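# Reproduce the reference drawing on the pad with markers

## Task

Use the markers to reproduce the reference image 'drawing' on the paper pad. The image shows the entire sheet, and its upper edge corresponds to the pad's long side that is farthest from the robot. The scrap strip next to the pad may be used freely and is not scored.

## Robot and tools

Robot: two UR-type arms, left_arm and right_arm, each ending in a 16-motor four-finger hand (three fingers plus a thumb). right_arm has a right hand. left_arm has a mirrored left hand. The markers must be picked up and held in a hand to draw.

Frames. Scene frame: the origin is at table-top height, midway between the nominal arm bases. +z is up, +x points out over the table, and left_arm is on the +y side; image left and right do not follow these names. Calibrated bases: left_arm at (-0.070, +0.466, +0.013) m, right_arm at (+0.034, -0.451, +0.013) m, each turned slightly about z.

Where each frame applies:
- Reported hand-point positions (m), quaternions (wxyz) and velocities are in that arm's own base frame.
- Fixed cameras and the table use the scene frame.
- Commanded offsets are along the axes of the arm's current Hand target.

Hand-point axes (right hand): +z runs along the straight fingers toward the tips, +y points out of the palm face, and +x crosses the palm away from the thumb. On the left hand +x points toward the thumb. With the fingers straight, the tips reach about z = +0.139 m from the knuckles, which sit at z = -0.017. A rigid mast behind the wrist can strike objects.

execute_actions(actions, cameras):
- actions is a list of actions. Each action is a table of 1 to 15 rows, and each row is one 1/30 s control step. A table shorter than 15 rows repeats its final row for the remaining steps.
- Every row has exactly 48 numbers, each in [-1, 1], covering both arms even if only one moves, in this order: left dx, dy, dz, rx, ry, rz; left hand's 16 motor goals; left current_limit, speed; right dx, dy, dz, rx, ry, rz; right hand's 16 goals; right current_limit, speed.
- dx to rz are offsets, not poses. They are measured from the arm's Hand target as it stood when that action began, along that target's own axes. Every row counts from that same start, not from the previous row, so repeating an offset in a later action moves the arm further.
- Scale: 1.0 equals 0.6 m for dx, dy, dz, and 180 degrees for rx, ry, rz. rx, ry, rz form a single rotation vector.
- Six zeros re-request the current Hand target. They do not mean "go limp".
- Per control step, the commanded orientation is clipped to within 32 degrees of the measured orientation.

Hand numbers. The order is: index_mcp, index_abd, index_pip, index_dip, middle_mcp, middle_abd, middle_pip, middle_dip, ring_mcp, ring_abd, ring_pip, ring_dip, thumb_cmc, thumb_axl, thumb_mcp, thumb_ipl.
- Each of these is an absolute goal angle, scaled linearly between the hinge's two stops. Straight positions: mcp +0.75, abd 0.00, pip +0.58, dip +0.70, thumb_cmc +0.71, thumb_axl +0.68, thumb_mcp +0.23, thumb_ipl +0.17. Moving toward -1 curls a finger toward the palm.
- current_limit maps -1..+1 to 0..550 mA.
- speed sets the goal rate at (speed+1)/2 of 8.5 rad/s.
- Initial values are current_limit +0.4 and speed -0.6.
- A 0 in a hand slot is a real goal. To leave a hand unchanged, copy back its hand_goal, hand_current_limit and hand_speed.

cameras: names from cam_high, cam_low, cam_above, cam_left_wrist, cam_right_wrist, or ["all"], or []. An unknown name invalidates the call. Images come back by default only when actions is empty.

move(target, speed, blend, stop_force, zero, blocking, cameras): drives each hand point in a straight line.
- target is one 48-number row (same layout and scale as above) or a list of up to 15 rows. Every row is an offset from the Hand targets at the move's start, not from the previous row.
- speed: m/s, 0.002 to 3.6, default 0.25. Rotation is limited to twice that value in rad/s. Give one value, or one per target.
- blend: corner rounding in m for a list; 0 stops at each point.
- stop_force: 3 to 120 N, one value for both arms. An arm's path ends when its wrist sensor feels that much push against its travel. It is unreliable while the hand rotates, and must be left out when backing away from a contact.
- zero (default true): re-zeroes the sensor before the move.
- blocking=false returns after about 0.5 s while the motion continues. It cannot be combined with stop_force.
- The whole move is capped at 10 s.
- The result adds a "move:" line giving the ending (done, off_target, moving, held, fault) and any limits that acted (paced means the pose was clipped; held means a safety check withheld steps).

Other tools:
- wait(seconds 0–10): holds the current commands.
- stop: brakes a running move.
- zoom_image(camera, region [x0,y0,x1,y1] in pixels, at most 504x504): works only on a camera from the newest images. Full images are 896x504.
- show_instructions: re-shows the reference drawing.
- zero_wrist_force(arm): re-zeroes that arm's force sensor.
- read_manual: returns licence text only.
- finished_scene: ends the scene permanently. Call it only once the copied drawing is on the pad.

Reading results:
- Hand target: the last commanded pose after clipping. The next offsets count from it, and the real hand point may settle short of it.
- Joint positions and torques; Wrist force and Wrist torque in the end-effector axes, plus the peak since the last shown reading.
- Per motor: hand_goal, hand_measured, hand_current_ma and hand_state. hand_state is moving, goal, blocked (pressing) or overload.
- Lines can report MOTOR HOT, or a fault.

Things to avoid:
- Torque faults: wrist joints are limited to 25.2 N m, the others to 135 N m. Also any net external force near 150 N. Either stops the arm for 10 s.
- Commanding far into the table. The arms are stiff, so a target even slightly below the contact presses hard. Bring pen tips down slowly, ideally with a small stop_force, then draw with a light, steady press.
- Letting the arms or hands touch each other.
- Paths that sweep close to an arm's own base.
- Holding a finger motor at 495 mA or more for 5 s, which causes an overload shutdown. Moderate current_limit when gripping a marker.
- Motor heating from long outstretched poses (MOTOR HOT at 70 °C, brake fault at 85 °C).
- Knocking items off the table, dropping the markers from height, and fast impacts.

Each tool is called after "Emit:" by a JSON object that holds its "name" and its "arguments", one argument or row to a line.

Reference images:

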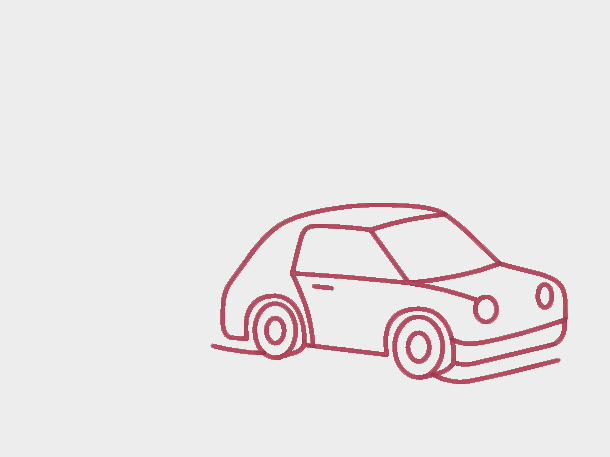

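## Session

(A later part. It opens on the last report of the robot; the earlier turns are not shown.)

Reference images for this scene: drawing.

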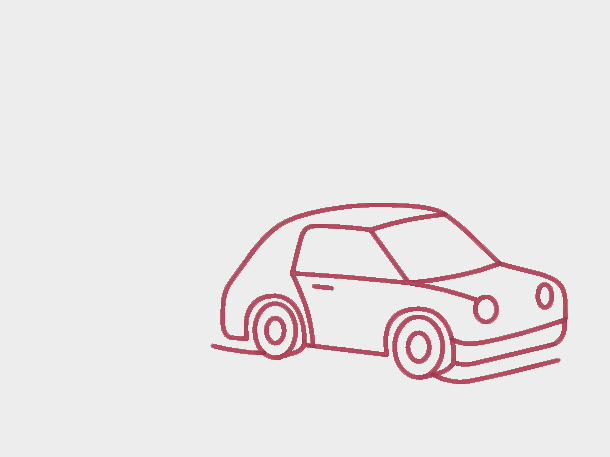

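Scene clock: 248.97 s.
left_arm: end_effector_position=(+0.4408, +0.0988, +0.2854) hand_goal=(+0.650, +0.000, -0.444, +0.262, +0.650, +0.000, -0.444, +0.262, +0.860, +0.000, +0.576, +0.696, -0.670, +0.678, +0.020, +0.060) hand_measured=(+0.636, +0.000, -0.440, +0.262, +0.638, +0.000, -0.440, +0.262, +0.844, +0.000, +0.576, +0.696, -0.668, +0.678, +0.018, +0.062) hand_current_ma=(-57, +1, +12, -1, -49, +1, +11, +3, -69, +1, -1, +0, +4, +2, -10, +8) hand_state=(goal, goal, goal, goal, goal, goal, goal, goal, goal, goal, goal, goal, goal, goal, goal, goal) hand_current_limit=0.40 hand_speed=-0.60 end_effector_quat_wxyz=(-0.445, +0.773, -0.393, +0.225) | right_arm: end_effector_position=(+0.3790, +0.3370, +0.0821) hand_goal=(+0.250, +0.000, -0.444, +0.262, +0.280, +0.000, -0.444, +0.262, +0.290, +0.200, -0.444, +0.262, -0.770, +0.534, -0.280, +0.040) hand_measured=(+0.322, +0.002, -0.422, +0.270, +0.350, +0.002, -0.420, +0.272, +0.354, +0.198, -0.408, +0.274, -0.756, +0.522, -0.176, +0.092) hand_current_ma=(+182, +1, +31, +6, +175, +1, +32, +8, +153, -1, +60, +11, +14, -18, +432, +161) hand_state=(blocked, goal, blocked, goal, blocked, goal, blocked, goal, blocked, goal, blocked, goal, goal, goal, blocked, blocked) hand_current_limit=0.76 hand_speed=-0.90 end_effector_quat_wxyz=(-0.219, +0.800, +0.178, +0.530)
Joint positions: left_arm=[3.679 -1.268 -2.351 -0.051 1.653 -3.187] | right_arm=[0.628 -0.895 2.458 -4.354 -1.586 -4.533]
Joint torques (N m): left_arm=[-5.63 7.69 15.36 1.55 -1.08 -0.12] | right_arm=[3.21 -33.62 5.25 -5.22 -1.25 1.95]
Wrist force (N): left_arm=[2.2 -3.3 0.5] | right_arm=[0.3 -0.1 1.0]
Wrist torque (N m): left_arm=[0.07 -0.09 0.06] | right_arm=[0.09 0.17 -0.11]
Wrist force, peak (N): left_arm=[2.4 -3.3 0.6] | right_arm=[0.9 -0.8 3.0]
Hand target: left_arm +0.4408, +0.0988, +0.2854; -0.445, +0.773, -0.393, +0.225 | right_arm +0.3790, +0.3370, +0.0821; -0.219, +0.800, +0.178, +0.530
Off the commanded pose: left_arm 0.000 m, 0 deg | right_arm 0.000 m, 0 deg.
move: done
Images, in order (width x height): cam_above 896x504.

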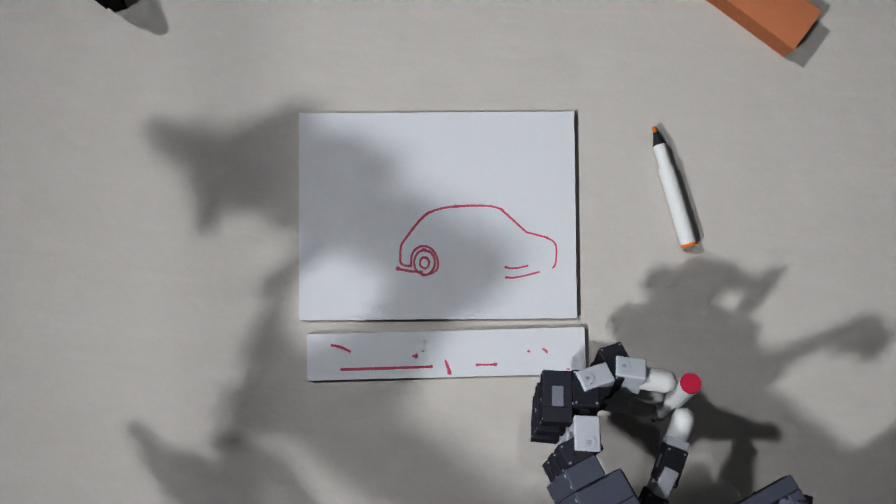

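Emit:
{"name": "zoom_image", "arguments": {
  "camera": "cam_above",
  "region": [490, 220, 590, 330]
}}

Emit:
{"name": "zoom_image", "arguments": {
  "camera": "cam_above",
  "region": [380, 195, 480, 305]
}}

Scaled by 4.582.

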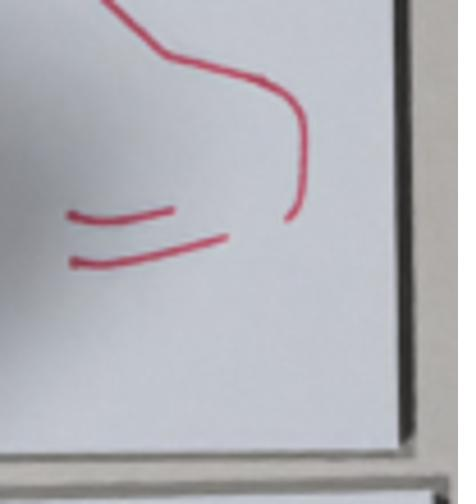

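Scaled by 4.582.

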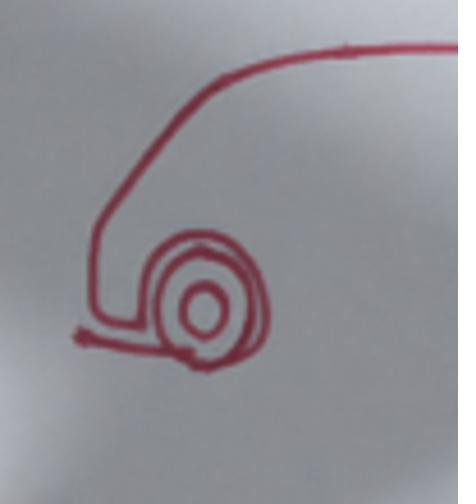

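Emit:
{"name": "move", "arguments": {
  "target": [0,0,0,0,0,0,0.65,0,-0.445,0.261,0.65,0,-0.445,0.261,0.86,0,0.576,0.696,-0.671,0.678,0.02,0.06,0.4,-0.6,0.0585,-0.0754,0.3321,0,0,0,0.25,0,-0.445,0.261,0.28,0,-0.445,0.261,0.29,0.2,-0.445,0.261,-0.771,0.533,-0.28,0.04,0.76,-0.9],
  "speed": 0.3
}}

Emit:
{"name": "move", "arguments": {
  "target": [0,0,0,0,0,0,0.65,0,-0.445,0.261,0.65,0,-0.445,0.261,0.86,0,0.576,0.696,-0.671,0.678,0.02,0.06,0.4,-0.6,-0.01296,0.00228,0.00479,0,0,0,0.25,0,-0.445,0.261,0.28,0,-0.445,0.261,0.29,0.2,-0.445,0.261,-0.771,0.533,-0.28,0.04,0.76,-0.9],
  "speed": 0.03
}}

Scene clock: 250.93 s.
left_arm: end_effector_position=(+0.4408, +0.0988, +0.2854) hand_goal=(+0.650, +0.000, -0.444, +0.262, +0.650, +0.000, -0.444, +0.262, +0.860, +0.000, +0.576, +0.696, -0.670, +0.678, +0.020, +0.060) hand_measured=(+0.636, +0.000, -0.440, +0.262, +0.638, +0.000, -0.440, +0.262, +0.844, +0.000, +0.576, +0.696, -0.668, +0.678, +0.018, +0.062) hand_current_ma=(-57, +1, +12, -1, -49, +1, +11, +3, -69, +1, -1, +0, +4, +2, -10, +8) hand_state=(goal, goal, goal, goal, goal, goal, goal, goal, goal, goal, goal, goal, goal, goal, goal, goal) hand_current_limit=0.40 hand_speed=-0.60 end_effector_quat_wxyz=(-0.445, +0.773, -0.393, +0.225) | right_arm: end_effector_position=(+0.5220, +0.4842, +0.0537) hand_goal=(+0.250, +0.000, -0.444, +0.262, +0.280, +0.000, -0.444, +0.262, +0.290, +0.200, -0.444, +0.262, -0.770, +0.534, -0.280, +0.040) hand_measured=(+0.322, +0.002, -0.422, +0.270, +0.350, +0.002, -0.420, +0.272, +0.354, +0.198, -0.408, +0.274, -0.756, +0.522, -0.176, +0.092) hand_current_ma=(+182, +1, +31, +6, +175, +1, +32, +8, +153, -1, +60, +11, +14, -18, +432, +161) hand_state=(blocked, goal, blocked, goal, blocked, goal, blocked, goal, blocked, goal, blocked, goal, goal, goal, blocked, blocked) hand_current_limit=0.76 hand_speed=-0.90 end_effector_quat_wxyz=(-0.219, +0.800, +0.178, +0.530)
Joint positions: left_arm=[3.679 -1.268 -2.351 -0.051 1.653 -3.187] | right_arm=[0.697 -0.693 1.859 -3.957 -1.651 -4.509]
Joint torques (N m): left_arm=[-5.74 7.5 15.52 1.61 -0.98 -0.21] | right_arm=[-10.01 -34.99 -19.46 -1.58 2.2 -1.52]
Wrist force (N): left_arm=[2.2 -3.0 0.4] | right_arm=[0.1 0.2 1.0]
Wrist torque (N m): left_arm=[0.12 -0.09 0.05] | right_arm=[0.17 0.20 -0.14]
Wrist force, peak (N): left_arm=[2.4 -3.2 0.6] | right_arm=[0.7 -0.5 3.4]
Hand target: left_arm +0.4408, +0.0988, +0.2854; -0.445, +0.773, -0.393, +0.225 | right_arm +0.5221, +0.4842, +0.0537; -0.219, +0.800, +0.178, +0.530
Off the commanded pose: left_arm 0.000 m, 0 deg | right_arm 0.000 m, 0 deg.
move: done

Scene clock: 251.67 s.
left_arm: end_effector_position=(+0.4408, +0.0988, +0.2854) hand_goal=(+0.650, +0.000, -0.444, +0.262, +0.650, +0.000, -0.444, +0.262, +0.860, +0.000, +0.576, +0.696, -0.670, +0.678, +0.020, +0.060) hand_measured=(+0.636, +0.000, -0.440, +0.262, +0.638, +0.000, -0.440, +0.262, +0.844, +0.000, +0.576, +0.696, -0.668, +0.678, +0.018, +0.062) hand_current_ma=(-57, +1, +12, -1, -49, +1, +11, +3, -69, +1, -1, +0, +4, +2, -10, +8) hand_state=(goal, goal, goal, goal, goal, goal, goal, goal, goal, goal, goal, goal, goal, goal, goal, goal) hand_current_limit=0.40 hand_speed=-0.60 end_effector_quat_wxyz=(-0.445, +0.773, -0.393, +0.225) | right_arm: end_effector_position=(+0.5221, +0.4843, +0.0453) hand_goal=(+0.250, +0.000, -0.444, +0.262, +0.280, +0.000, -0.444, +0.262, +0.290, +0.200, -0.444, +0.262, -0.770, +0.534, -0.280, +0.040) hand_measured=(+0.322, +0.002, -0.422, +0.270, +0.350, +0.002, -0.420, +0.272, +0.354, +0.198, -0.408, +0.274, -0.756, +0.522, -0.176, +0.092) hand_current_ma=(+182, +1, +31, +6, +175, +1, +32, +8, +153, -1, +60, +11, +14, -18, +432, +161) hand_state=(blocked, goal, blocked, goal, blocked, goal, blocked, goal, blocked, goal, blocked, goal, goal, goal, blocked, blocked) hand_current_limit=0.76 hand_speed=-0.90 end_effector_quat_wxyz=(-0.219, +0.800, +0.178, +0.530)
Joint positions: left_arm=[3.679 -1.268 -2.351 -0.051 1.653 -3.187] | right_arm=[0.697 -0.674 1.854 -3.971 -1.651 -4.509]
Joint torques (N m): left_arm=[-5.23 7.31 15.65 1.59 -1.06 0.02] | right_arm=[-8.61 -48.07 -12.76 -1.14 2.08 -2.18]
Wrist force (N): left_arm=[2.1 -3.3 0.7] | right_arm=[1.3 -0.1 0.7]
Wrist torque (N m): left_arm=[0.06 -0.07 0.05] | right_arm=[0.14 0.19 -0.16]
Wrist force, peak (N): left_arm=[2.5 -3.3 0.8] | right_arm=[1.8 0.1 0.9]
Hand target: left_arm +0.4408, +0.0988, +0.2854; -0.445, +0.773, -0.393, +0.225 | right_arm +0.5221, +0.4842, +0.0453; -0.219, +0.800, +0.178, +0.530
Off the commanded pose: left_arm 0.000 m, 0 deg | right_arm 0.000 m, 0 deg.
move: done

Emit:
{"name": "move", "arguments": {
  "target": [
    [0,0,0,0,0,0,0.65,0,-0.445,0.261,0.65,0,-0.445,0.261,0.86,0,0.576,0.696,-0.671,0.678,0.02,0.06,0.4,-0.6,0.00152,0.01667,-0.00385,0,0,0,0.25,0,-0.445,0.261,0.28,0,-0.445,0.261,0.29,0.2,-0.445,0.261,-0.771,0.533,-0.28,0.04,0.76,-0.9],
    [0,0,0,0,0,0,0.65,0,-0.445,0.261,0.65,0,-0.445,0.261,0.86,0,0.576,0.696,-0.671,0.678,0.02,0.06,0.4,-0.6,0.00337,0.03762,-0.00843,0,0,0,0.25,0,-0.445,0.261,0.28,0,-0.445,0.261,0.29,0.2,-0.445,0.261,-0.771,0.533,-0.28,0.04,0.76,-0.9],
    [0,0,0,0,0,0,0.65,0,-0.445,0.261,0.65,0,-0.445,0.261,0.86,0,0.576,0.696,-0.671,0.678,0.02,0.06,0.4,-0.6,0.00534,0.0548,-0.01123,0,0,0,0.25,0,-0.445,0.261,0.28,0,-0.445,0.261,0.29,0.2,-0.445,0.261,-0.771,0.533,-0.28,0.04,0.76,-0.9],
    [0,0,0,0,0,0,0.65,0,-0.445,0.261,0.65,0,-0.445,0.261,0.86,0,0.576,0.696,-0.671,0.678,0.02,0.06,0.4,-0.6,0.00249,0.05175,-0.01746,0,0,0,0.25,0,-0.445,0.261,0.28,0,-0.445,0.261,0.29,0.2,-0.445,0.261,-0.771,0.533,-0.28,0.04,0.76,-0.9],
    [0,0,0,0,0,0,0.65,0,-0.445,0.261,0.65,0,-0.445,0.261,0.86,0,0.576,0.696,-0.671,0.678,0.02,0.06,0.4,-0.6,-0.00005,0.04753,-0.02227,0,0,0,0.25,0,-0.445,0.261,0.28,0,-0.445,0.261,0.29,0.2,-0.445,0.261,-0.771,0.533,-0.28,0.04,0.76,-0.9],
    [0,0,0,0,0,0,0.65,0,-0.445,0.261,0.65,0,-0.445,0.261,0.86,0,0.576,0.696,-0.671,0.678,0.02,0.06,0.4,-0.6,-0.00175,0.04117,-0.0239,0,0,0,0.25,0,-0.445,0.261,0.28,0,-0.445,0.261,0.29,0.2,-0.445,0.261,-0.771,0.533,-0.28,0.04,0.76,-0.9],
    [0,0,0,0,0,0,0.65,0,-0.445,0.261,0.65,0,-0.445,0.261,0.86,0,0.576,0.696,-0.671,0.678,0.02,0.06,0.4,-0.6,-0.00325,0.02674,-0.02114,0,0,0,0.25,0,-0.445,0.261,0.28,0,-0.445,0.261,0.29,0.2,-0.445,0.261,-0.771,0.533,-0.28,0.04,0.76,-0.9],
    [0,0,0,0,0,0,0.65,0,-0.445,0.261,0.65,0,-0.445,0.261,0.86,0,0.576,0.696,-0.671,0.678,0.02,0.06,0.4,-0.6,-0.0048,0.01007,-0.0173,0,0,0,0.25,0,-0.445,0.261,0.28,0,-0.445,0.261,0.29,0.2,-0.445,0.261,-0.771,0.533,-0.28,0.04,0.76,-0.9]
  ],
  "speed": 0.04,
  "blend": [0.002,0.002,0,0.002,0.002,0.002,0.002,0]
}}

Emit:
{"name": "move", "arguments": {
  "target": [0,0,0,0,0,0,0.65,0,-0.445,0.261,0.65,0,-0.445,0.261,0.86,0,0.576,0.696,-0.671,0.678,0.02,0.06,0.4,-0.6,0.01234,-0.00218,-0.00456,0,0,0,0.25,0,-0.445,0.261,0.28,0,-0.445,0.261,0.29,0.2,-0.445,0.261,-0.771,0.533,-0.28,0.04,0.76,-0.9],
  "speed": 0.05,
  "cameras": ["cam_right_wrist"]
}}

Scene clock: 254.47 s.
left_arm: end_effector_position=(+0.4408, +0.0988, +0.2854) hand_goal=(+0.650, +0.000, -0.444, +0.262, +0.650, +0.000, -0.444, +0.262, +0.860, +0.000, +0.576, +0.696, -0.670, +0.678, +0.020, +0.060) hand_measured=(+0.636, +0.000, -0.440, +0.262, +0.638, +0.000, -0.440, +0.262, +0.844, +0.000, +0.576, +0.696, -0.668, +0.678, +0.018, +0.062) hand_current_ma=(-57, +1, +12, -1, -49, +1, +11, +3, -69, +1, -1, +0, +4, +2, -10, +8) hand_state=(goal, goal, goal, goal, goal, goal, goal, goal, goal, goal, goal, goal, goal, goal, goal, goal) hand_current_limit=0.40 hand_speed=-0.60 end_effector_quat_wxyz=(-0.445, +0.773, -0.393, +0.225) | right_arm: end_effector_position=(+0.5161, +0.4735, +0.0451) hand_goal=(+0.250, +0.000, -0.444, +0.262, +0.280, +0.000, -0.444, +0.262, +0.290, +0.200, -0.444, +0.262, -0.770, +0.534, -0.280, +0.040) hand_measured=(+0.322, +0.002, -0.422, +0.270, +0.350, +0.002, -0.420, +0.272, +0.354, +0.198, -0.408, +0.274, -0.756, +0.522, -0.176, +0.092) hand_current_ma=(+181, +1, +31, +6, +175, +1, +32, +8, +153, -1, +60, +11, +14, -18, +432, +161) hand_state=(blocked, goal, blocked, goal, blocked, goal, blocked, goal, blocked, goal, blocked, goal, goal, goal, blocked, blocked) hand_current_limit=0.76 hand_speed=-0.90 end_effector_quat_wxyz=(-0.219, +0.800, +0.178, +0.530) end_effector_velocity=(+0.000, -0.002, -0.002) end_effector_angular_velocity=(+0.001, +0.004, +0.003)
Joint positions: left_arm=[3.679 -1.268 -2.351 -0.051 1.653 -3.187] | right_arm=[0.688 -0.685 1.892 -3.997 -1.643 -4.512]
Joint velocities: left_arm=[within noise] | right_arm=[-0.004 0 0.006 -0.003 0.008 0]
Joint torques (N m): left_arm=[-6.01 5.44 16.65 1.73 -0.96 -0.05] | right_arm=[-8.17 -45.19 -1.8 -5 2.13 -1.21]
Wrist force (N): left_arm=[2.3 -3.1 0.7] | right_arm=[0.8 0.0 0.7]
Wrist torque (N m): left_arm=[0.09 -0.08 0.05] | right_arm=[0.14 0.19 -0.18]
Wrist force, peak (N): left_arm=[2.3 -3.4 0.8] | right_arm=[1.2 -0.1 1.1]
Hand target: left_arm +0.4408, +0.0988, +0.2854; -0.445, +0.773, -0.393, +0.225 | right_arm +0.5161, +0.4734, +0.0452; -0.219, +0.800, +0.178, +0.530
Off the commanded pose: left_arm 0.000 m, 0 deg | right_arm 0.000 m, 0 deg.
move: done

Scene clock: 255.17 s.
left_arm: end_effector_position=(+0.4408, +0.0988, +0.2854) hand_goal=(+0.650, +0.000, -0.444, +0.262, +0.650, +0.000, -0.444, +0.262, +0.860, +0.000, +0.576, +0.696, -0.670, +0.678, +0.020, +0.060) hand_measured=(+0.636, +0.000, -0.440, +0.262, +0.638, +0.000, -0.440, +0.262, +0.844, +0.000, +0.576, +0.696, -0.668, +0.678, +0.018, +0.062) hand_current_ma=(-57, +1, +12, -1, -49, +1, +11, +3, -69, +1, -1, +0, +4, +2, -10, +8) hand_state=(goal, goal, goal, goal, goal, goal, goal, goal, goal, goal, goal, goal, goal, goal, goal, goal) hand_current_limit=0.40 hand_speed=-0.60 end_effector_quat_wxyz=(-0.445, +0.773, -0.393, +0.225) | right_arm: end_effector_position=(+0.5161, +0.4734, +0.0533) hand_goal=(+0.250, +0.000, -0.444, +0.262, +0.280, +0.000, -0.444, +0.262, +0.290, +0.200, -0.444, +0.262, -0.770, +0.534, -0.280, +0.040) hand_measured=(+0.322, +0.002, -0.422, +0.270, +0.350, +0.002, -0.420, +0.272, +0.354, +0.198, -0.408, +0.274, -0.756, +0.522, -0.176, +0.092) hand_current_ma=(+181, +1, +31, +6, +175, +1, +32, +8, +153, -1, +60, +11, +14, -18, +432, +161) hand_state=(blocked, goal, blocked, goal, blocked, goal, blocked, goal, blocked, goal, blocked, goal, goal, goal, blocked, blocked) hand_current_limit=0.76 hand_speed=-0.90 end_effector_quat_wxyz=(-0.219, +0.800, +0.178, +0.530)
Joint positions: left_arm=[3.679 -1.268 -2.351 -0.051 1.653 -3.187] | right_arm=[0.688 -0.704 1.897 -3.983 -1.643 -4.512]
Joint torques (N m): left_arm=[-7.14 7.92 16.12 1.37 -1 -0.27] | right_arm=[-9.59 -35.29 -7.44 -3.35 2.12 -2.63]
Wrist force (N): left_arm=[2.1 -2.8 0.4] | right_arm=[-0.4 0.2 1.0]
Wrist torque (N m): left_arm=[0.14 -0.06 0.03] | right_arm=[0.15 0.24 -0.15]
Wrist force, peak (N): left_arm=[2.4 -3.2 0.7] | right_arm=[-0.2 0.2 1.3]
Hand target: left_arm +0.4408, +0.0988, +0.2854; -0.445, +0.773, -0.393, +0.225 | right_arm +0.5161, +0.4734, +0.0532; -0.219, +0.800, +0.178, +0.530
Off the commanded pose: left_arm 0.000 m, 0 deg | right_arm 0.000 m, 0 deg.
move: done
Images, in order (width x height): cam_right_wrist 896x504.

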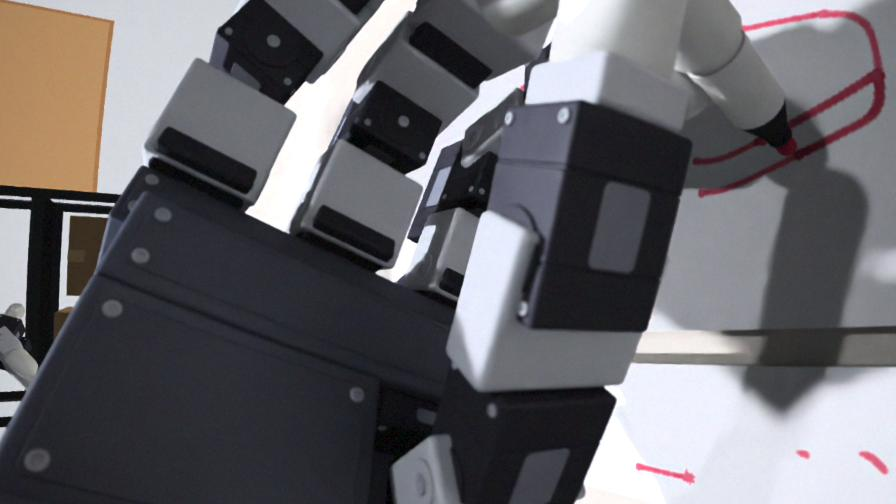

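Emit:
{"name": "move", "arguments": {
  "target": [
    [0,0,0,0,0,0,0.65,0,-0.445,0.261,0.65,0,-0.445,0.261,0.86,0,0.576,0.696,-0.671,0.678,0.02,0.06,0.4,-0.6,-0.00217,0.02699,-0.01876,0,0,0,0.25,0,-0.445,0.261,0.28,0,-0.445,0.261,0.29,0.2,-0.445,0.261,-0.771,0.533,-0.28,0.04,0.76,-0.9],
    [0,0,0,0,0,0,0.65,0,-0.445,0.261,0.65,0,-0.445,0.261,0.86,0,0.576,0.696,-0.671,0.678,0.02,0.06,0.4,-0.6,-0.01451,0.02917,-0.0142,0,0,0,0.25,0,-0.445,0.261,0.28,0,-0.445,0.261,0.29,0.2,-0.445,0.261,-0.771,0.533,-0.28,0.04,0.76,-0.9]
  ],
  "speed": [0.1,0.03]
}}

Emit:
{"name": "move", "arguments": {
  "target": [
    [0,0,0,0,0,0,0.65,0,-0.445,0.261,0.65,0,-0.445,0.261,0.86,0,0.576,0.696,-0.671,0.678,0.02,0.06,0.4,-0.6,-0.00198,-0.02018,0.00427,0,0,0,0.25,0,-0.445,0.261,0.28,0,-0.445,0.261,0.29,0.2,-0.445,0.261,-0.771,0.533,-0.28,0.04,0.76,-0.9],
    [0,0,0,0,0,0,0.65,0,-0.445,0.261,0.65,0,-0.445,0.261,0.86,0,0.576,0.696,-0.671,0.678,0.02,0.06,0.4,-0.6,-0.00396,-0.0411,0.0089,0,0,0,0.25,0,-0.445,0.261,0.28,0,-0.445,0.261,0.29,0.2,-0.445,0.261,-0.771,0.533,-0.28,0.04,0.76,-0.9],
    [0,0,0,0,0,0,0.65,0,-0.445,0.261,0.65,0,-0.445,0.261,0.86,0,0.576,0.696,-0.671,0.678,0.02,0.06,0.4,-0.6,-0.00548,-0.05946,0.01308,0,0,0,0.25,0,-0.445,0.261,0.28,0,-0.445,0.261,0.29,0.2,-0.445,0.261,-0.771,0.533,-0.28,0.04,0.76,-0.9],
    [0,0,0,0,0,0,0.65,0,-0.445,0.261,0.65,0,-0.445,0.261,0.86,0,0.576,0.696,-0.671,0.678,0.02,0.06,0.4,-0.6,-0.00652,-0.07562,0.01797,0,0,0,0.25,0,-0.445,0.261,0.28,0,-0.445,0.261,0.29,0.2,-0.445,0.261,-0.771,0.533,-0.28,0.04,0.76,-0.9],
    [0,0,0,0,0,0,0.65,0,-0.445,0.261,0.65,0,-0.445,0.261,0.86,0,0.576,0.696,-0.671,0.678,0.02,0.06,0.4,-0.6,-0.00615,-0.08876,0.02524,0,0,0,0.25,0,-0.445,0.261,0.28,0,-0.445,0.261,0.29,0.2,-0.445,0.261,-0.771,0.533,-0.28,0.04,0.76,-0.9],
    [0,0,0,0,0,0,0.65,0,-0.445,0.261,0.65,0,-0.445,0.261,0.86,0,0.576,0.696,-0.671,0.678,0.02,0.06,0.4,-0.6,-0.00452,-0.09979,0.03492,0,0,0,0.25,0,-0.445,0.261,0.28,0,-0.445,0.261,0.29,0.2,-0.445,0.261,-0.771,0.533,-0.28,0.04,0.76,-0.9]
  ],
  "speed": 0.045,
  "blend": [0.003,0.003,0.003,0.003,0.003,0]
}}

Emit:
{"name": "move", "arguments": {
  "target": [0,0,0,0,0,0,0.65,0,-0.445,0.261,0.65,0,-0.445,0.261,0.86,0,0.576,0.696,-0.671,0.678,0.02,0.06,0.4,-0.6,0.01234,-0.00218,-0.00456,0,0,0,0.25,0,-0.445,0.261,0.28,0,-0.445,0.261,0.29,0.2,-0.445,0.261,-0.771,0.533,-0.28,0.04,0.76,-0.9],
  "speed": 0.05,
  "cameras": ["cam_right_wrist"]
}}

Scene clock: 257.00 s.
left_arm: end_effector_position=(+0.4408, +0.0988, +0.2854) hand_goal=(+0.650, +0.000, -0.444, +0.262, +0.650, +0.000, -0.444, +0.262, +0.860, +0.000, +0.576, +0.696, -0.670, +0.678, +0.020, +0.060) hand_measured=(+0.636, +0.000, -0.440, +0.262, +0.638, +0.000, -0.440, +0.262, +0.844, +0.000, +0.576, +0.696, -0.668, +0.678, +0.018, +0.062) hand_current_ma=(-57, +1, +12, -1, -49, +1, +11, +3, -69, +1, -1, +0, +4, +2, -10, +8) hand_state=(goal, goal, goal, goal, goal, goal, goal, goal, goal, goal, goal, goal, goal, goal, goal, goal) hand_current_limit=0.40 hand_speed=-0.60 end_effector_quat_wxyz=(-0.445, +0.773, -0.393, +0.225) | right_arm: end_effector_position=(+0.5154, +0.4537, +0.0452) hand_goal=(+0.250, +0.000, -0.444, +0.262, +0.280, +0.000, -0.444, +0.262, +0.290, +0.200, -0.444, +0.262, -0.770, +0.534, -0.280, +0.040) hand_measured=(+0.322, +0.002, -0.422, +0.270, +0.350, +0.002, -0.420, +0.272, +0.354, +0.198, -0.408, +0.274, -0.756, +0.522, -0.176, +0.092) hand_current_ma=(+181, +1, +31, +6, +175, +1, +32, +8, +153, -1, +60, +11, +14, -18, +432, +161) hand_state=(blocked, goal, blocked, goal, blocked, goal, blocked, goal, blocked, goal, blocked, goal, goal, goal, blocked, blocked) hand_current_limit=0.76 hand_speed=-0.90 end_effector_quat_wxyz=(-0.219, +0.800, +0.178, +0.530) end_effector_velocity=(+0.000, +0.000, +0.002) end_effector_angular_velocity=(+0.000, +0.000, -0.001)
Joint positions: left_arm=[3.679 -1.268 -2.351 -0.051 1.653 -3.187] | right_arm=[0.657 -0.7 1.941 -4.034 -1.614 -4.523]
Joint velocities: left_arm=[within noise] | right_arm=[0 -0.005 0.001 0.004 -0.001 0]
Joint torques (N m): left_arm=[-5.98 7.02 16.02 1.6 -0.89 -0.11] | right_arm=[11.48 -45.76 -7.8 0.05 -2.2 1.86]
Wrist force (N): left_arm=[2.1 -3.0 0.6] | right_arm=[0.7 0.1 0.7]
Wrist torque (N m): left_arm=[0.10 -0.06 0.04] | right_arm=[0.12 0.20 -0.09]
Wrist force, peak (N): left_arm=[2.5 -3.2 0.7] | right_arm=[2.3 0.0 0.8]
Hand target: left_arm +0.4408, +0.0988, +0.2854; -0.445, +0.773, -0.393, +0.225 | right_arm +0.5153, +0.4537, +0.0452; -0.219, +0.800, +0.178, +0.530
Off the commanded pose: left_arm 0.000 m, 0 deg | right_arm 0.000 m, 0 deg.
move: done

Scene clock: 258.73 s.
left_arm: end_effector_position=(+0.4408, +0.0988, +0.2854) hand_goal=(+0.650, +0.000, -0.444, +0.262, +0.650, +0.000, -0.444, +0.262, +0.860, +0.000, +0.576, +0.696, -0.670, +0.678, +0.020, +0.060) hand_measured=(+0.636, +0.000, -0.440, +0.262, +0.638, +0.000, -0.440, +0.262, +0.844, +0.000, +0.576, +0.696, -0.668, +0.678, +0.018, +0.062) hand_current_ma=(-57, +1, +12, -1, -49, +1, +11, +3, -69, +1, -1, +0, +4, +2, -10, +8) hand_state=(goal, goal, goal, goal, goal, goal, goal, goal, goal, goal, goal, goal, goal, goal, goal, goal) hand_current_limit=0.40 hand_speed=-0.60 end_effector_quat_wxyz=(-0.445, +0.773, -0.393, +0.225) | right_arm: end_effector_position=(+0.4994, +0.5152, +0.0451) hand_goal=(+0.250, +0.000, -0.444, +0.262, +0.280, +0.000, -0.444, +0.262, +0.290, +0.200, -0.444, +0.262, -0.770, +0.534, -0.280, +0.040) hand_measured=(+0.320, +0.002, -0.422, +0.270, +0.350, +0.002, -0.420, +0.272, +0.354, +0.198, -0.408, +0.274, -0.756, +0.522, -0.176, +0.092) hand_current_ma=(+180, +1, +31, +6, +175, +1, +32, +8, +153, -1, +60, +11, +14, -18, +432, +162) hand_state=(blocked, goal, blocked, goal, blocked, goal, blocked, goal, blocked, goal, blocked, goal, goal, goal, blocked, blocked) hand_current_limit=0.76 hand_speed=-0.90 end_effector_quat_wxyz=(-0.219, +0.800, +0.178, +0.530) end_effector_velocity=(+0.000, -0.001, +0.001) end_effector_angular_velocity=(+0.002, +0.000, +0.001)
Joint positions: left_arm=[3.679 -1.268 -2.351 -0.051 1.653 -3.187] | right_arm=[0.77 -0.661 1.814 -3.94 -1.72 -4.484]
Joint velocities: left_arm=[within noise] | right_arm=[-0.002 -0.002 0.005 -0.005 0.003 0]
Joint torques (N m): left_arm=[-5.85 7.96 15.49 1.52 -0.96 0.02] | right_arm=[-7.76 -47.83 -2.81 -4.98 2.04 -0.55]
Wrist force (N): left_arm=[2.4 -2.9 0.6] | right_arm=[1.8 0.0 0.9]
Wrist torque (N m): left_arm=[0.11 -0.10 0.06] | right_arm=[0.21 0.19 -0.16]
Wrist force, peak (N): left_arm=[2.4 -3.2 0.7] | right_arm=[1.8 0.0 0.9]
Hand target: left_arm +0.4408, +0.0988, +0.2854; -0.445, +0.773, -0.393, +0.225 | right_arm +0.4995, +0.5151, +0.0452; -0.219, +0.800, +0.178, +0.530
Off the commanded pose: left_arm 0.000 m, 0 deg | right_arm 0.000 m, 0 deg.
move: done

Scene clock: 259.43 s.
left_arm: end_effector_position=(+0.4408, +0.0988, +0.2854) hand_goal=(+0.650, +0.000, -0.444, +0.262, +0.650, +0.000, -0.444, +0.262, +0.860, +0.000, +0.576, +0.696, -0.670, +0.678, +0.020, +0.060) hand_measured=(+0.636, +0.000, -0.440, +0.262, +0.638, +0.000, -0.440, +0.262, +0.844, +0.000, +0.576, +0.696, -0.668, +0.678, +0.018, +0.062) hand_current_ma=(-57, +1, +12, -1, -49, +1, +11, +3, -69, +1, -1, +0, +4, +2, -10, +8) hand_state=(goal, goal, goal, goal, goal, goal, goal, goal, goal, goal, goal, goal, goal, goal, goal, goal) hand_current_limit=0.40 hand_speed=-0.60 end_effector_quat_wxyz=(-0.445, +0.773, -0.393, +0.225) | right_arm: end_effector_position=(+0.4995, +0.5151, +0.0533) hand_goal=(+0.250, +0.000, -0.444, +0.262, +0.280, +0.000, -0.444, +0.262, +0.290, +0.200, -0.444, +0.262, -0.770, +0.534, -0.280, +0.040) hand_measured=(+0.320, +0.002, -0.422, +0.270, +0.350, +0.002, -0.420, +0.272, +0.354, +0.198, -0.408, +0.274, -0.756, +0.522, -0.176, +0.092) hand_current_ma=(+180, +1, +31, +6, +175, +1, +32, +8, +153, -1, +60, +11, +14, -18, +432, +162) hand_state=(blocked, goal, blocked, goal, blocked, goal, blocked, goal, blocked, goal, blocked, goal, goal, goal, blocked, blocked) hand_current_limit=0.76 hand_speed=-0.90 end_effector_quat_wxyz=(-0.219, +0.800, +0.178, +0.530)
Joint positions: left_arm=[3.679 -1.268 -2.351 -0.051 1.653 -3.187] | right_arm=[0.769 -0.679 1.818 -3.927 -1.719 -4.484]
Joint torques (N m): left_arm=[-5.69 6.56 15.95 1.66 -0.74 -0.09] | right_arm=[-8.94 -36.27 -7.87 -3.17 2.08 -2.66]
Wrist force (N): left_arm=[2.4 -3.0 0.5] | right_arm=[0.0 0.6 0.7]
Wrist torque (N m): left_arm=[0.10 -0.11 0.06] | right_arm=[0.26 0.23 -0.12]
Wrist force, peak (N): left_arm=[2.3 -3.4 0.4] | right_arm=[1.6 -0.5 0.9]
Hand target: left_arm +0.4408, +0.0988, +0.2854; -0.445, +0.773, -0.393, +0.225 | right_arm +0.4995, +0.5152, +0.0532; -0.219, +0.800, +0.178, +0.530
Off the commanded pose: left_arm 0.000 m, 0 deg | right_arm 0.000 m, 0 deg.
move: done
Images, in order (width x height): cam_right_wrist 896x504.

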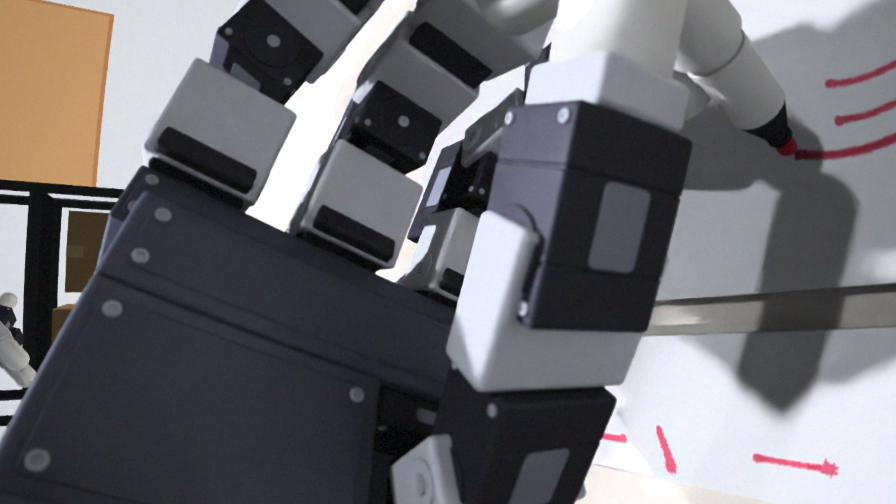

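Emit:
{"name": "move", "arguments": {
  "target": [
    [0,0,0,0,0,0,0.65,0,-0.445,0.261,0.65,0,-0.445,0.261,0.86,0,0.576,0.696,-0.671,0.678,0.02,0.06,0.4,-0.6,0.0102,-0.08604,0.06864,0,0,0,0.25,0,-0.445,0.261,0.28,0,-0.445,0.261,0.29,0.2,-0.445,0.261,-0.771,0.533,-0.28,0.04,0.76,-0.9],
    [0,0,0,0,0,0,0.65,0,-0.445,0.261,0.65,0,-0.445,0.261,0.86,0,0.576,0.696,-0.671,0.678,0.02,0.06,0.4,-0.6,-0.00152,-0.08397,0.07297,0,0,0,0.25,0,-0.445,0.261,0.28,0,-0.445,0.261,0.29,0.2,-0.445,0.261,-0.771,0.533,-0.28,0.04,0.76,-0.9]
  ],
  "speed": [0.12,0.03]
}}

Emit:
{"name": "move", "arguments": {
  "target": [
    [0,0,0,0,0,0,0.65,0,-0.445,0.261,0.65,0,-0.445,0.261,0.86,0,0.576,0.696,-0.671,0.678,0.02,0.06,0.4,-0.6,-0.00154,0.02936,-0.0177,0,0,0,0.25,0,-0.445,0.261,0.28,0,-0.445,0.261,0.29,0.2,-0.445,0.261,-0.771,0.533,-0.28,0.04,0.76,-0.9],
    [0,0,0,0,0,0,0.65,0,-0.445,0.261,0.65,0,-0.445,0.261,0.86,0,0.576,0.696,-0.671,0.678,0.02,0.06,0.4,-0.6,-0.00325,0.0578,-0.03539,0,0,0,0.25,0,-0.445,0.261,0.28,0,-0.445,0.261,0.29,0.2,-0.445,0.261,-0.771,0.533,-0.28,0.04,0.76,-0.9],
    [0,0,0,0,0,0,0.65,0,-0.445,0.261,0.65,0,-0.445,0.261,0.86,0,0.576,0.696,-0.671,0.678,0.02,0.06,0.4,-0.6,0.00102,0.06276,-0.02623,0,0,0,0.25,0,-0.445,0.261,0.28,0,-0.445,0.261,0.29,0.2,-0.445,0.261,-0.771,0.533,-0.28,0.04,0.76,-0.9],
    [0,0,0,0,0,0,0.65,0,-0.445,0.261,0.65,0,-0.445,0.261,0.86,0,0.576,0.696,-0.671,0.678,0.02,0.06,0.4,-0.6,0.00449,0.06837,-0.01951,0,0,0,0.25,0,-0.445,0.261,0.28,0,-0.445,0.261,0.29,0.2,-0.445,0.261,-0.771,0.533,-0.28,0.04,0.76,-0.9],
    [0,0,0,0,0,0,0.65,0,-0.445,0.261,0.65,0,-0.445,0.261,0.86,0,0.576,0.696,-0.671,0.678,0.02,0.06,0.4,-0.6,0.00747,0.07646,-0.01531,0,0,0,0.25,0,-0.445,0.261,0.28,0,-0.445,0.261,0.29,0.2,-0.445,0.261,-0.771,0.533,-0.28,0.04,0.76,-0.9],
    [0,0,0,0,0,0,0.65,0,-0.445,0.261,0.65,0,-0.445,0.261,0.86,0,0.576,0.696,-0.671,0.678,0.02,0.06,0.4,-0.6,0.00981,0.08612,-0.01358,0,0,0,0.25,0,-0.445,0.261,0.28,0,-0.445,0.261,0.29,0.2,-0.445,0.261,-0.771,0.533,-0.28,0.04,0.76,-0.9],
    [0,0,0,0,0,0,0.65,0,-0.445,0.261,0.65,0,-0.445,0.261,0.86,0,0.576,0.696,-0.671,0.678,0.02,0.06,0.4,-0.6,0.01087,0.09704,-0.01591,0,0,0,0.25,0,-0.445,0.261,0.28,0,-0.445,0.261,0.29,0.2,-0.445,0.261,-0.771,0.533,-0.28,0.04,0.76,-0.9],
    [0,0,0,0,0,0,0.65,0,-0.445,0.261,0.65,0,-0.445,0.261,0.86,0,0.576,0.696,-0.671,0.678,0.02,0.06,0.4,-0.6,0.01005,0.10612,-0.022,0,0,0,0.25,0,-0.445,0.261,0.28,0,-0.445,0.261,0.29,0.2,-0.445,0.261,-0.771,0.533,-0.28,0.04,0.76,-0.9],
    [0,0,0,0,0,0,0.65,0,-0.445,0.261,0.65,0,-0.445,0.261,0.86,0,0.576,0.696,-0.671,0.678,0.02,0.06,0.4,-0.6,0.00797,0.11215,-0.03052,0,0,0,0.25,0,-0.445,0.261,0.28,0,-0.445,0.261,0.29,0.2,-0.445,0.261,-0.771,0.533,-0.28,0.04,0.76,-0.9],
    [0,0,0,0,0,0,0.65,0,-0.445,0.261,0.65,0,-0.445,0.261,0.86,0,0.576,0.696,-0.671,0.678,0.02,0.06,0.4,-0.6,0.00446,0.11477,-0.04125,0,0,0,0.25,0,-0.445,0.261,0.28,0,-0.445,0.261,0.29,0.2,-0.445,0.261,-0.771,0.533,-0.28,0.04,0.76,-0.9],
    [0,0,0,0,0,0,0.65,0,-0.445,0.261,0.65,0,-0.445,0.261,0.86,0,0.576,0.696,-0.671,0.678,0.02,0.06,0.4,-0.6,0.00002,0.11339,-0.05259,0,0,0,0.25,0,-0.445,0.261,0.28,0,-0.445,0.261,0.29,0.2,-0.445,0.261,-0.771,0.533,-0.28,0.04,0.76,-0.9],
    [0,0,0,0,0,0,0.65,0,-0.445,0.261,0.65,0,-0.445,0.261,0.86,0,0.576,0.696,-0.671,0.678,0.02,0.06,0.4,-0.6,-0.00409,0.10972,-0.06197,0,0,0,0.25,0,-0.445,0.261,0.28,0,-0.445,0.261,0.29,0.2,-0.445,0.261,-0.771,0.533,-0.28,0.04,0.76,-0.9],
    [0,0,0,0,0,0,0.65,0,-0.445,0.261,0.65,0,-0.445,0.261,0.86,0,0.576,0.696,-0.671,0.678,0.02,0.06,0.4,-0.6,-0.00756,0.10299,-0.06812,0,0,0,0.25,0,-0.445,0.261,0.28,0,-0.445,0.261,0.29,0.2,-0.445,0.261,-0.771,0.533,-0.28,0.04,0.76,-0.9],
    [0,0,0,0,0,0,0.65,0,-0.445,0.261,0.65,0,-0.445,0.261,0.86,0,0.576,0.696,-0.671,0.678,0.02,0.06,0.4,-0.6,-0.00958,0.09554,-0.07007,0,0,0,0.25,0,-0.445,0.261,0.28,0,-0.445,0.261,0.29,0.2,-0.445,0.261,-0.771,0.533,-0.28,0.04,0.76,-0.9],
    [0,0,0,0,0,0,0.65,0,-0.445,0.261,0.65,0,-0.445,0.261,0.86,0,0.576,0.696,-0.671,0.678,0.02,0.06,0.4,-0.6,-0.01066,0.08687,-0.06884,0,0,0,0.25,0,-0.445,0.261,0.28,0,-0.445,0.261,0.29,0.2,-0.445,0.261,-0.771,0.533,-0.28,0.04,0.76,-0.9]
  ],
  "speed": 0.045,
  "blend": [0.003,0,0.002,0.002,0.002,0.002,0.002,0.002,0.002,0.002,0.002,0.002,0.002,0.002,0]
}}

Emit:
{"name": "move", "arguments": {
  "target": [0,0,0,0,0,0,0.65,0,-0.445,0.261,0.65,0,-0.445,0.261,0.86,0,0.576,0.696,-0.671,0.678,0.02,0.06,0.4,-0.6,0.01234,-0.00218,-0.00456,0,0,0,0.25,0,-0.445,0.261,0.28,0,-0.445,0.261,0.29,0.2,-0.445,0.261,-0.771,0.533,-0.28,0.04,0.76,-0.9],
  "speed": 0.05,
  "cameras": ["cam_right_wrist"]
}}

Scene clock: 261.87 s.
left_arm: end_effector_position=(+0.4408, +0.0988, +0.2854) hand_goal=(+0.650, +0.000, -0.444, +0.262, +0.650, +0.000, -0.444, +0.262, +0.860, +0.000, +0.576, +0.696, -0.670, +0.678, +0.020, +0.060) hand_measured=(+0.636, +0.000, -0.440, +0.262, +0.638, +0.000, -0.440, +0.262, +0.844, +0.000, +0.576, +0.696, -0.668, +0.678, +0.018, +0.062) hand_current_ma=(-57, +1, +12, -1, -49, +1, +11, +3, -69, +1, -1, +0, +4, +2, -10, +8) hand_state=(goal, goal, goal, goal, goal, goal, goal, goal, goal, goal, goal, goal, goal, goal, goal, goal) hand_current_limit=0.40 hand_speed=-0.60 end_effector_quat_wxyz=(-0.445, +0.773, -0.393, +0.225) | right_arm: end_effector_position=(+0.5068, +0.5811, +0.0456) hand_goal=(+0.250, +0.000, -0.444, +0.262, +0.280, +0.000, -0.444, +0.262, +0.290, +0.200, -0.444, +0.262, -0.770, +0.534, -0.280, +0.040) hand_measured=(+0.320, +0.002, -0.422, +0.270, +0.350, +0.002, -0.420, +0.272, +0.354, +0.198, -0.408, +0.274, -0.756, +0.522, -0.176, +0.092) hand_current_ma=(+180, +1, +31, +6, +175, +1, +32, +8, +153, -1, +60, +11, +14, -18, +432, +162) hand_state=(blocked, goal, blocked, goal, blocked, goal, blocked, goal, blocked, goal, blocked, goal, goal, goal, blocked, blocked) hand_current_limit=0.76 hand_speed=-0.90 end_effector_quat_wxyz=(-0.219, +0.800, +0.178, +0.530)
Joint positions: left_arm=[3.679 -1.268 -2.351 -0.051 1.653 -3.187] | right_arm=[0.842 -0.594 1.617 -3.806 -1.787 -4.458]
Joint torques (N m): left_arm=[-6.12 7.14 15.03 1.6 -1.01 -0.07] | right_arm=[-9.23 -52.8 -13.28 -0.08 2.15 -2.32]
Wrist force (N): left_arm=[2.4 -2.9 0.6] | right_arm=[0.6 0.5 0.7]
Wrist torque (N m): left_arm=[0.11 -0.11 0.06] | right_arm=[0.22 0.18 -0.10]
Wrist force, peak (N): left_arm=[2.4 -3.4 0.7] | right_arm=[2.0 0.2 0.8]
Hand target: left_arm +0.4408, +0.0988, +0.2854; -0.445, +0.773, -0.393, +0.225 | right_arm +0.5068, +0.5811, +0.0456; -0.219, +0.800, +0.178, +0.530
Off the commanded pose: left_arm 0.000 m, 0 deg | right_arm 0.000 m, 0 deg.
move: done

Scene clock: 265.03 s.
left_arm: end_effector_position=(+0.4408, +0.0988, +0.2854) hand_goal=(+0.650, +0.000, -0.444, +0.262, +0.650, +0.000, -0.444, +0.262, +0.860, +0.000, +0.576, +0.696, -0.670, +0.678, +0.020, +0.060) hand_measured=(+0.636, +0.000, -0.440, +0.262, +0.638, +0.000, -0.440, +0.262, +0.844, +0.000, +0.576, +0.696, -0.668, +0.678, +0.018, +0.062) hand_current_ma=(-57, +1, +12, -1, -49, +1, +11, +3, -69, +1, -1, +0, +4, +2, -10, +8) hand_state=(goal, goal, goal, goal, goal, goal, goal, goal, goal, goal, goal, goal, goal, goal, goal, goal) hand_current_limit=0.40 hand_speed=-0.60 end_effector_quat_wxyz=(-0.445, +0.773, -0.393, +0.225) | right_arm: end_effector_position=(+0.4995, +0.5147, +0.0452) hand_goal=(+0.250, +0.000, -0.444, +0.262, +0.280, +0.000, -0.444, +0.262, +0.290, +0.200, -0.444, +0.262, -0.770, +0.534, -0.280, +0.040) hand_measured=(+0.320, +0.002, -0.422, +0.270, +0.350, +0.002, -0.420, +0.272, +0.354, +0.198, -0.408, +0.274, -0.756, +0.522, -0.176, +0.092) hand_current_ma=(+180, +1, +31, +6, +175, +1, +32, +8, +153, -1, +60, +11, +14, -18, +432, +162) hand_state=(blocked, goal, blocked, goal, blocked, goal, blocked, goal, blocked, goal, blocked, goal, goal, goal, blocked, blocked) hand_current_limit=0.76 hand_speed=-0.90 end_effector_quat_wxyz=(-0.219, +0.800, +0.178, +0.530)
Joint positions: left_arm=[3.679 -1.268 -2.351 -0.051 1.653 -3.187] | right_arm=[0.769 -0.662 1.815 -3.94 -1.719 -4.484]
Joint torques (N m): left_arm=[-5.81 6.29 16.08 1.51 -0.95 -0.21] | right_arm=[-10.28 -48.42 -3.12 -5.53 1.78 -2.33]
Wrist force (N): left_arm=[2.5 -2.9 0.4] | right_arm=[0.7 -0.2 0.5]
Wrist torque (N m): left_arm=[0.12 -0.13 0.07] | right_arm=[0.18 0.22 -0.16]
Wrist force, peak (N): left_arm=[2.6 -3.2 0.6] | right_arm=[1.1 0.1 1.1]
Hand target: left_arm +0.4408, +0.0988, +0.2854; -0.445, +0.773, -0.393, +0.225 | right_arm +0.4996, +0.5146, +0.0453; -0.219, +0.800, +0.178, +0.530
Off the commanded pose: left_arm 0.000 m, 0 deg | right_arm 0.000 m, 0 deg.
move: done

Scene clock: 265.73 s.
left_arm: end_effector_position=(+0.4408, +0.0988, +0.2854) hand_goal=(+0.650, +0.000, -0.444, +0.262, +0.650, +0.000, -0.444, +0.262, +0.860, +0.000, +0.576, +0.696, -0.670, +0.678, +0.020, +0.060) hand_measured=(+0.636, +0.000, -0.440, +0.262, +0.638, +0.000, -0.440, +0.262, +0.844, +0.000, +0.576, +0.696, -0.668, +0.678, +0.018, +0.062) hand_current_ma=(-57, +1, +12, -1, -49, +1, +11, +3, -69, +1, -1, +0, +4, +2, -10, +8) hand_state=(goal, goal, goal, goal, goal, goal, goal, goal, goal, goal, goal, goal, goal, goal, goal, goal) hand_current_limit=0.40 hand_speed=-0.60 end_effector_quat_wxyz=(-0.445, +0.773, -0.393, +0.225) | right_arm: end_effector_position=(+0.4996, +0.5147, +0.0534) hand_goal=(+0.250, +0.000, -0.444, +0.262, +0.280, +0.000, -0.444, +0.262, +0.290, +0.200, -0.444, +0.262, -0.770, +0.534, -0.280, +0.040) hand_measured=(+0.320, +0.002, -0.422, +0.270, +0.350, +0.002, -0.420, +0.272, +0.354, +0.198, -0.408, +0.274, -0.756, +0.522, -0.176, +0.092) hand_current_ma=(+180, +1, +31, +6, +175, +1, +32, +8, +153, -1, +60, +11, +14, -18, +432, +162) hand_state=(blocked, goal, blocked, goal, blocked, goal, blocked, goal, blocked, goal, blocked, goal, goal, goal, blocked, blocked) hand_current_limit=0.76 hand_speed=-0.90 end_effector_quat_wxyz=(-0.219, +0.800, +0.178, +0.530)
Joint positions: left_arm=[3.679 -1.268 -2.351 -0.051 1.653 -3.187] | right_arm=[0.769 -0.68 1.82 -3.927 -1.719 -4.484]
Joint torques (N m): left_arm=[-5.13 6.03 16.25 1.63 -0.98 -0.31] | right_arm=[-9.28 -36.95 -7.82 -3.17 2.06 -2.45]
Wrist force (N): left_arm=[2.2 -3.0 0.6] | right_arm=[-0.3 0.3 0.8]
Wrist torque (N m): left_arm=[0.10 -0.08 0.05] | right_arm=[0.20 0.27 -0.15]
Wrist force, peak (N): left_arm=[2.2 -3.2 0.8] | right_arm=[0.8 -0.2 1.0]
Hand target: left_arm +0.4408, +0.0988, +0.2854; -0.445, +0.773, -0.393, +0.225 | right_arm +0.4996, +0.5147, +0.0533; -0.219, +0.800, +0.178, +0.530
Off the commanded pose: left_arm 0.000 m, 0 deg | right_arm 0.000 m, 0 deg.
move: done
Images, in order (width x height): cam_right_wrist 896x504.

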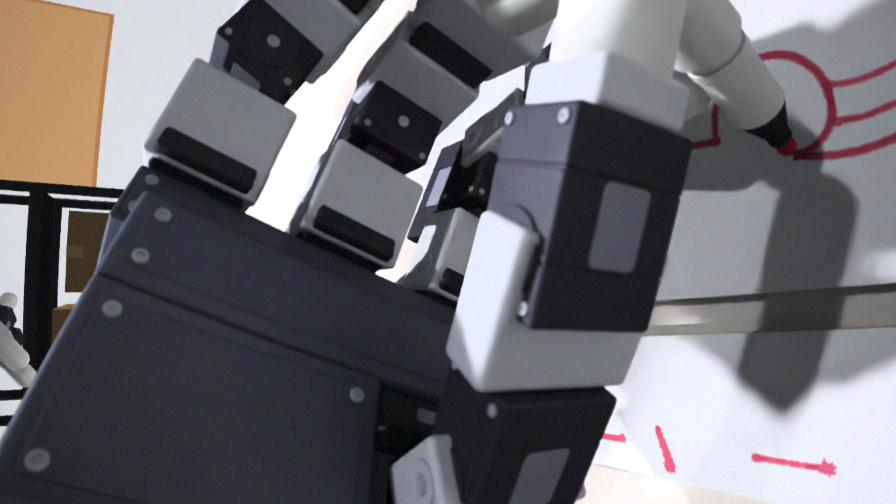

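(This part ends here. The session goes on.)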